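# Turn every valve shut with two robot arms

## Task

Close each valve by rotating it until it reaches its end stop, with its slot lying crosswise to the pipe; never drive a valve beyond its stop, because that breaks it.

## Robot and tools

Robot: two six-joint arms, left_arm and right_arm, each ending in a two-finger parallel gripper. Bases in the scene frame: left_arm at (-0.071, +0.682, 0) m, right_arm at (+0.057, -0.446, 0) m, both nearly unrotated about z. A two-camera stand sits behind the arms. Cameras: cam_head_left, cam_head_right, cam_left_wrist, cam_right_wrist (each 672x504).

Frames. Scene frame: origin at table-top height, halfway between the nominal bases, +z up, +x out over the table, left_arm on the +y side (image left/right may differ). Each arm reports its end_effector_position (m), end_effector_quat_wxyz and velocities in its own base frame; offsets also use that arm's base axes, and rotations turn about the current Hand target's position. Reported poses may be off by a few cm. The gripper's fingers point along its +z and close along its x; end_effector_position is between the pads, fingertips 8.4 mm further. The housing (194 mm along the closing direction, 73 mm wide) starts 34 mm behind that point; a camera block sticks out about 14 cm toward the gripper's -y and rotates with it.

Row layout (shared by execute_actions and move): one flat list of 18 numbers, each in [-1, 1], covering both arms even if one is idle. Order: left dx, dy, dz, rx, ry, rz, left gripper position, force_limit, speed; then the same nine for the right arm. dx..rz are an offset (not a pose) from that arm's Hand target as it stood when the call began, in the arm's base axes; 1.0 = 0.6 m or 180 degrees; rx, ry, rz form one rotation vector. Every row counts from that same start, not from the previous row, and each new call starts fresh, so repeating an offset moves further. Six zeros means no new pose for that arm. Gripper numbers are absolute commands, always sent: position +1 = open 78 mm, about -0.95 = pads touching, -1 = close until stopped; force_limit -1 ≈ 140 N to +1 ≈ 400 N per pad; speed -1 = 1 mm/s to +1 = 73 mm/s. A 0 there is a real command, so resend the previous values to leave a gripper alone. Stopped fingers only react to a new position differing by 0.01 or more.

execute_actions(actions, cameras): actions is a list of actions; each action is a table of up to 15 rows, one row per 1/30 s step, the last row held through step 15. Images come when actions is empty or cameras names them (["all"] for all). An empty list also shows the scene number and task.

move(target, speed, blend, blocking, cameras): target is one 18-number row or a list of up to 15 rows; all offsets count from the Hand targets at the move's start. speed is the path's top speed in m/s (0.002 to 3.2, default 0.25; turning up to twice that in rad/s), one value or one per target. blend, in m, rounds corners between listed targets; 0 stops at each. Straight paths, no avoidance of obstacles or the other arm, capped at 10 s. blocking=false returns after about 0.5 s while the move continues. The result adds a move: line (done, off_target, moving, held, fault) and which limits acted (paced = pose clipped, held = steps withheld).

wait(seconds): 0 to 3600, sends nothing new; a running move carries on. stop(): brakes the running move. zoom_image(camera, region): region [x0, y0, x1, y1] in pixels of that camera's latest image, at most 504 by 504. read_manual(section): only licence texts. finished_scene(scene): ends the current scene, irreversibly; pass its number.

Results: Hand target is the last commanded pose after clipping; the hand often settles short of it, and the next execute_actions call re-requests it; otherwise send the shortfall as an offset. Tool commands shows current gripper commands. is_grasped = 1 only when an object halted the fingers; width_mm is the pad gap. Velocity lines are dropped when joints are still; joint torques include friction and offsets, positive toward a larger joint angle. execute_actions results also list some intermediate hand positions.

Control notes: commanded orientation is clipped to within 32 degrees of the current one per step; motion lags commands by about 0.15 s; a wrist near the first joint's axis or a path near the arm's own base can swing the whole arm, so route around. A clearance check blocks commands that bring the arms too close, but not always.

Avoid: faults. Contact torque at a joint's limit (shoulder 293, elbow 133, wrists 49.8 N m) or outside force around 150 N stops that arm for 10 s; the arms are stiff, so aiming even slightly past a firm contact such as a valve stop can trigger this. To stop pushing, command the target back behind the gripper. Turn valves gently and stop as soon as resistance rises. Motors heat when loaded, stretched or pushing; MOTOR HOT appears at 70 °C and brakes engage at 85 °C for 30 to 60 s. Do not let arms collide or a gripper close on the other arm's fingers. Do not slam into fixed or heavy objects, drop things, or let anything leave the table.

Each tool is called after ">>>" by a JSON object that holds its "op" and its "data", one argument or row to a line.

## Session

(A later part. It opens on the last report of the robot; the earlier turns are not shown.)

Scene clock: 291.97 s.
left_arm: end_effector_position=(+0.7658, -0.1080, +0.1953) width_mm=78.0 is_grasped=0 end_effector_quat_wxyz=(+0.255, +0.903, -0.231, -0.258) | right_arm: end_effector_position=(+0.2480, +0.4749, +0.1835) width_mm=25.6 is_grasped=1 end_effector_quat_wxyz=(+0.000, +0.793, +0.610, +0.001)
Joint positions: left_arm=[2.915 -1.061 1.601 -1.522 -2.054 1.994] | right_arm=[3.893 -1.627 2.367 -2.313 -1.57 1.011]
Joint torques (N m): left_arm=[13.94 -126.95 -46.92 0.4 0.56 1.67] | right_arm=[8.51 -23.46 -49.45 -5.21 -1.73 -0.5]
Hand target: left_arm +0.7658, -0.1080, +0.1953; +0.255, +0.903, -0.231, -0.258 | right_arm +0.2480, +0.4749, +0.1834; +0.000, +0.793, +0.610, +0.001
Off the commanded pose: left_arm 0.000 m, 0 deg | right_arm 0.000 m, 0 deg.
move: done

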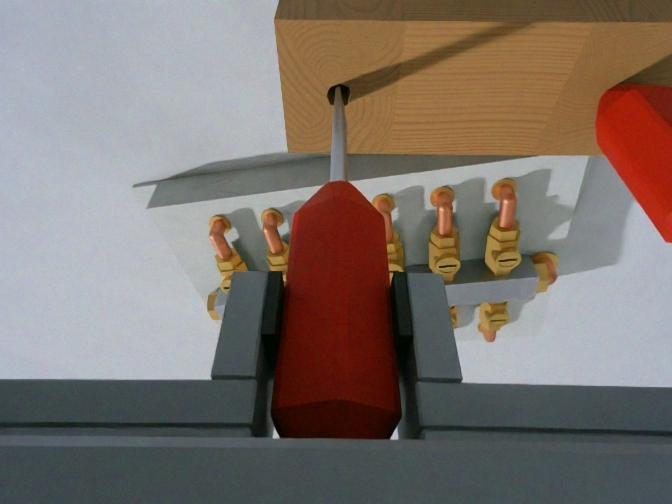

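>>> {"op": "move", "data": {
  "target": [0,0,0,0,0,0,1,-1,0.5,0,0,-0.005,0,0,0,-0.97,-0.7,-0.6],
  "speed": 0.03,
  "cameras": ["cam_right_wrist"]
}}

>>> {"op": "zoom_image", "data": {
  "camera": "cam_right_wrist",
  "region": [310, 60, 370, 120]
}}

Scene clock: 292.67 s.
left_arm: end_effector_position=(+0.7658, -0.1080, +0.1953) width_mm=78.0 is_grasped=0 end_effector_quat_wxyz=(+0.255, +0.903, -0.231, -0.258) | right_arm: end_effector_position=(+0.2480, +0.4749, +0.1805) width_mm=25.6 is_grasped=1 end_effector_quat_wxyz=(+0.000, +0.793, +0.610, +0.001)
Joint positions: left_arm=[2.915 -1.061 1.601 -1.522 -2.054 1.994] | right_arm=[3.893 -1.622 2.37 -2.32 -1.57 1.011]
Joint torques (N m): left_arm=[13.92 -126.32 -46.43 0.13 0.29 1.82] | right_arm=[10.72 -26.13 -49.34 -5.08 -1.82 -0.3]
Hand target: left_arm +0.7658, -0.1080, +0.1953; +0.255, +0.903, -0.231, -0.258 | right_arm +0.2480, +0.4749, +0.1804; +0.000, +0.793, +0.610, +0.001
Off the commanded pose: left_arm 0.000 m, 0 deg | right_arm 0.000 m, 0 deg.
move: done

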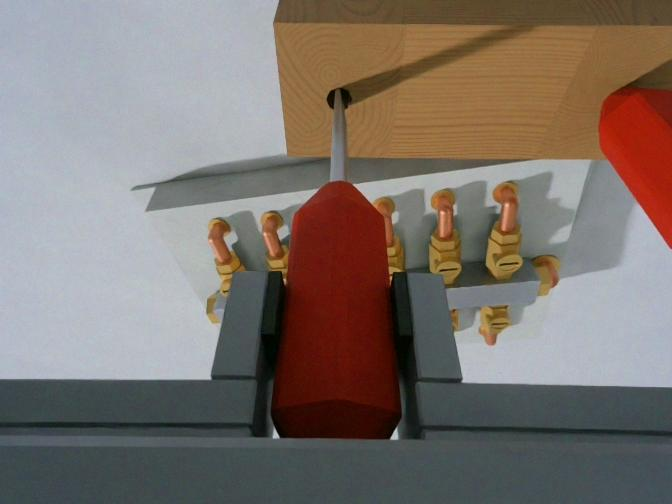

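Scaled by 8.400.

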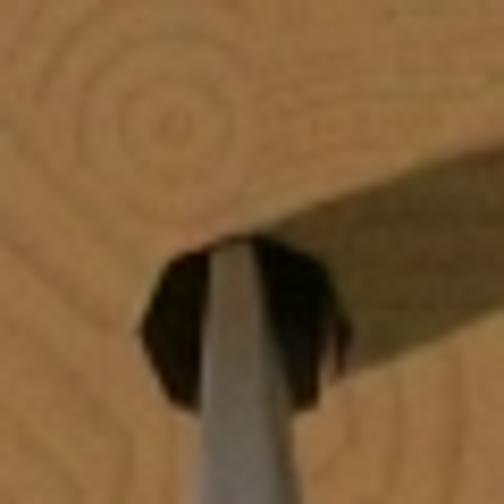

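>>> {"op": "move", "data": {
  "target": [
    [0,0,0,0,0,0,1,-1,0.5,-0.0003,-0.001,0,0,0,0,-0.97,-0.7,-0.6],
    [0,0,0,0,0,0,1,-1,0.5,-0.0003,-0.001,-0.033,0,0,0,-0.97,-0.7,-0.6]
  ],
  "speed": 0.04,
  "cameras": ["cam_right_wrist"]
}}

Scene clock: 293.80 s.
left_arm: end_effector_position=(+0.7658, -0.1080, +0.1953) width_mm=78.0 is_grasped=0 end_effector_quat_wxyz=(+0.255, +0.903, -0.231, -0.258) | right_arm: end_effector_position=(+0.2478, +0.4743, +0.1607) width_mm=25.6 is_grasped=1 end_effector_quat_wxyz=(+0.000, +0.793, +0.610, +0.001)
Joint positions: left_arm=[2.915 -1.061 1.601 -1.522 -2.054 1.994] | right_arm=[3.892 -1.59 2.389 -2.37 -1.57 1.011]
Joint torques (N m): left_arm=[14.98 -126.28 -46.3 0.7 0.43 1.87] | right_arm=[-3.17 -22.54 -45.95 -4.84 -1.51 -3.22]
Hand target: left_arm +0.7658, -0.1080, +0.1953; +0.255, +0.903, -0.231, -0.258 | right_arm +0.2478, +0.4743, +0.1606; +0.000, +0.793, +0.610, +0.001
Off the commanded pose: left_arm 0.000 m, 0 deg | right_arm 0.000 m, 0 deg.
move: done

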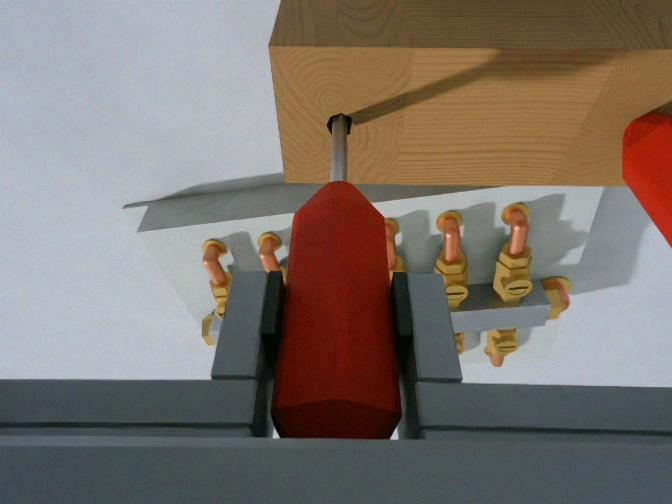

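>>> {"op": "move", "data": {
  "target": [0,0,0,0,0,0,1,-1,0.5,0,0,-0.0625,0,0,0,-0.97,-0.7,-0.6],
  "speed": 0.06,
  "cameras": ["cam_right_wrist"]
}}

Scene clock: 295.00 s.
left_arm: end_effector_position=(+0.7658, -0.1080, +0.1953) width_mm=78.0 is_grasped=0 end_effector_quat_wxyz=(+0.255, +0.903, -0.231, -0.258) | right_arm: end_effector_position=(+0.2478, +0.4743, +0.1232) width_mm=25.6 is_grasped=1 end_effector_quat_wxyz=(+0.000, +0.793, +0.610, +0.001)
Joint positions: left_arm=[2.915 -1.061 1.601 -1.522 -2.054 1.994] | right_arm=[3.892 -1.522 2.418 -2.468 -1.57 1.011]
Joint torques (N m): left_arm=[13.7 -126.3 -46.69 0.4 0.52 2.01] | right_arm=[1.34 -23.6 -40.82 -5.74 -1.29 -0.54]
Hand target: left_arm +0.7658, -0.1080, +0.1953; +0.255, +0.903, -0.231, -0.258 | right_arm +0.2478, +0.4743, +0.1231; +0.000, +0.793, +0.610, +0.001
Off the commanded pose: left_arm 0.000 m, 0 deg | right_arm 0.000 m, 0 deg.
move: done

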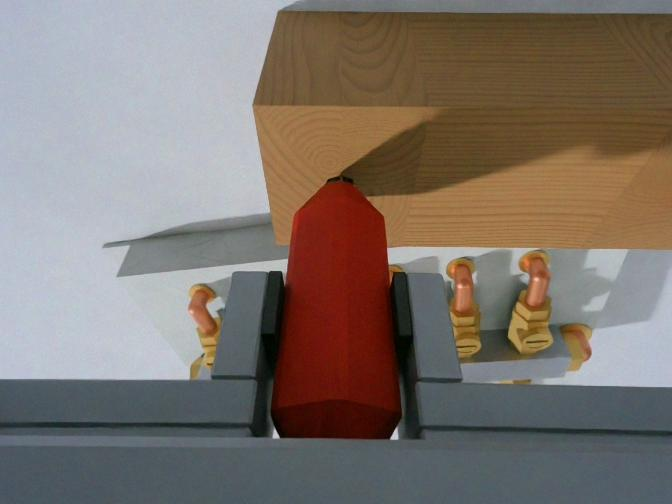

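>>> {"op": "move", "data": {
  "target": [0,0,0,0,0,0,1,-1,0.5,0,0,-0.005,0,0,0,-0.97,-0.7,-0.6],
  "speed": 0.03
}}

>>> {"op": "move", "data": {
  "target": [0,0,0,0,0,0,1,-1,0.5,0,0,-0.0017,0,0,0,-0.97,-0.7,-0.6],
  "speed": 0.02,
  "cameras": ["cam_right_wrist"]
}}

Scene clock: 295.63 s.
left_arm: end_effector_position=(+0.7658, -0.1080, +0.1953) width_mm=78.0 is_grasped=0 end_effector_quat_wxyz=(+0.255, +0.903, -0.231, -0.258) | right_arm: end_effector_position=(+0.2478, +0.4743, +0.1202) width_mm=25.6 is_grasped=1 end_effector_quat_wxyz=(+0.000, +0.793, +0.610, +0.001)
Joint positions: left_arm=[2.915 -1.061 1.601 -1.522 -2.054 1.994] | right_arm=[3.892 -1.517 2.421 -2.476 -1.57 1.011]
Joint torques (N m): left_arm=[15.6 -126.21 -47.28 0.46 0.35 1.86] | right_arm=[9.59 -27.24 -41.1 -4.91 -0.87 0.55]
Hand target: left_arm +0.7658, -0.1080, +0.1953; +0.255, +0.903, -0.231, -0.258 | right_arm +0.2478, +0.4743, +0.1201; +0.000, +0.793, +0.610, +0.001
Off the commanded pose: left_arm 0.000 m, 0 deg | right_arm 0.000 m, 0 deg.
move: done

Scene clock: 296.13 s.
left_arm: end_effector_position=(+0.7658, -0.1080, +0.1953) width_mm=78.0 is_grasped=0 end_effector_quat_wxyz=(+0.255, +0.903, -0.231, -0.258) | right_arm: end_effector_position=(+0.2478, +0.4743, +0.1191) width_mm=25.6 is_grasped=1 end_effector_quat_wxyz=(+0.000, +0.793, +0.610, +0.001)
Joint positions: left_arm=[2.915 -1.061 1.601 -1.522 -2.054 1.994] | right_arm=[3.892 -1.514 2.421 -2.479 -1.57 1.011]
Joint torques (N m): left_arm=[14.35 -127.18 -46.49 0.33 0.38 1.82] | right_arm=[7.46 -27.7 -41.05 -5.09 -0.61 0.66]
Hand target: left_arm +0.7658, -0.1080, +0.1953; +0.255, +0.903, -0.231, -0.258 | right_arm +0.2478, +0.4743, +0.1191; +0.000, +0.793, +0.610, +0.001
Off the commanded pose: left_arm 0.000 m, 0 deg | right_arm 0.000 m, 0 deg.
move: done

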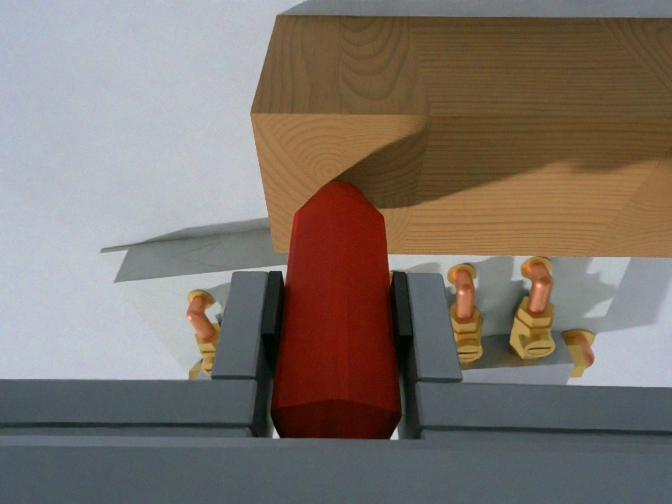

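>>> {"op": "move", "data": {
  "target": [
    [0,0,0,0,0,0,1,-1,0.5,0,0,0,0,0,0,0.2,-1,-0.3],
    [0,0,0,0,0,0,1,-1,0.5,0,0,0.22,0,0,0,0.2,-1,-0.3]
  ],
  "speed": 0.12,
  "cameras": ["cam_right_wrist","cam_head_left"]
}}

Scene clock: 298.90 s.
left_arm: end_effector_position=(+0.7658, -0.1080, +0.1953) width_mm=78.0 is_grasped=0 end_effector_quat_wxyz=(+0.255, +0.903, -0.231, -0.258) | right_arm: end_effector_position=(+0.2478, +0.4743, +0.2509) width_mm=46.0 is_grasped=0 end_effector_quat_wxyz=(+0.000, +0.793, +0.610, +0.001)
Joint positions: left_arm=[2.915 -1.061 1.601 -1.522 -2.054 1.994] | right_arm=[3.893 -1.721 2.299 -2.15 -1.57 1.011]
Joint torques (N m): left_arm=[15.33 -127.31 -46.68 0.28 0.1 1.64] | right_arm=[-7.09 -38.23 -72.46 -3.08 -1.74 -4.25]
Hand target: left_arm +0.7658, -0.1080, +0.1953; +0.255, +0.903, -0.231, -0.258 | right_arm +0.2478, +0.4743, +0.2511; +0.000, +0.793, +0.610, +0.001
Off the commanded pose: left_arm 0.000 m, 0 deg | right_arm 0.000 m, 0 deg.
move: done
Images, in order (width x height): cam_head_left 672x504, cam_right_wrist 672x504.

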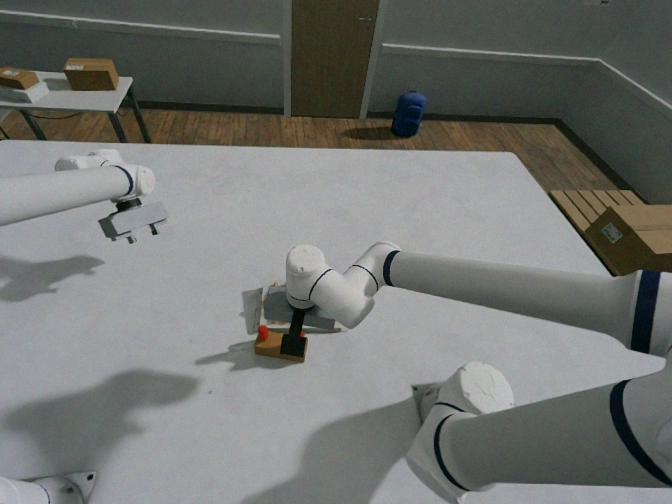

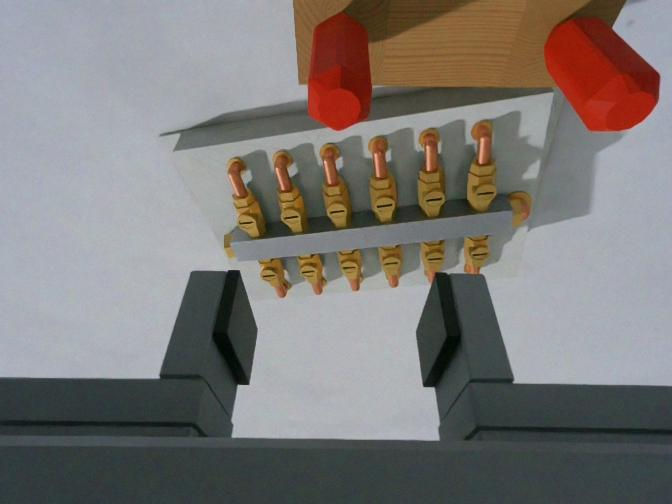

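>>> {"op": "finished_scene", "data": {
  "scene": 1
}}

The scene is finished: the task was done.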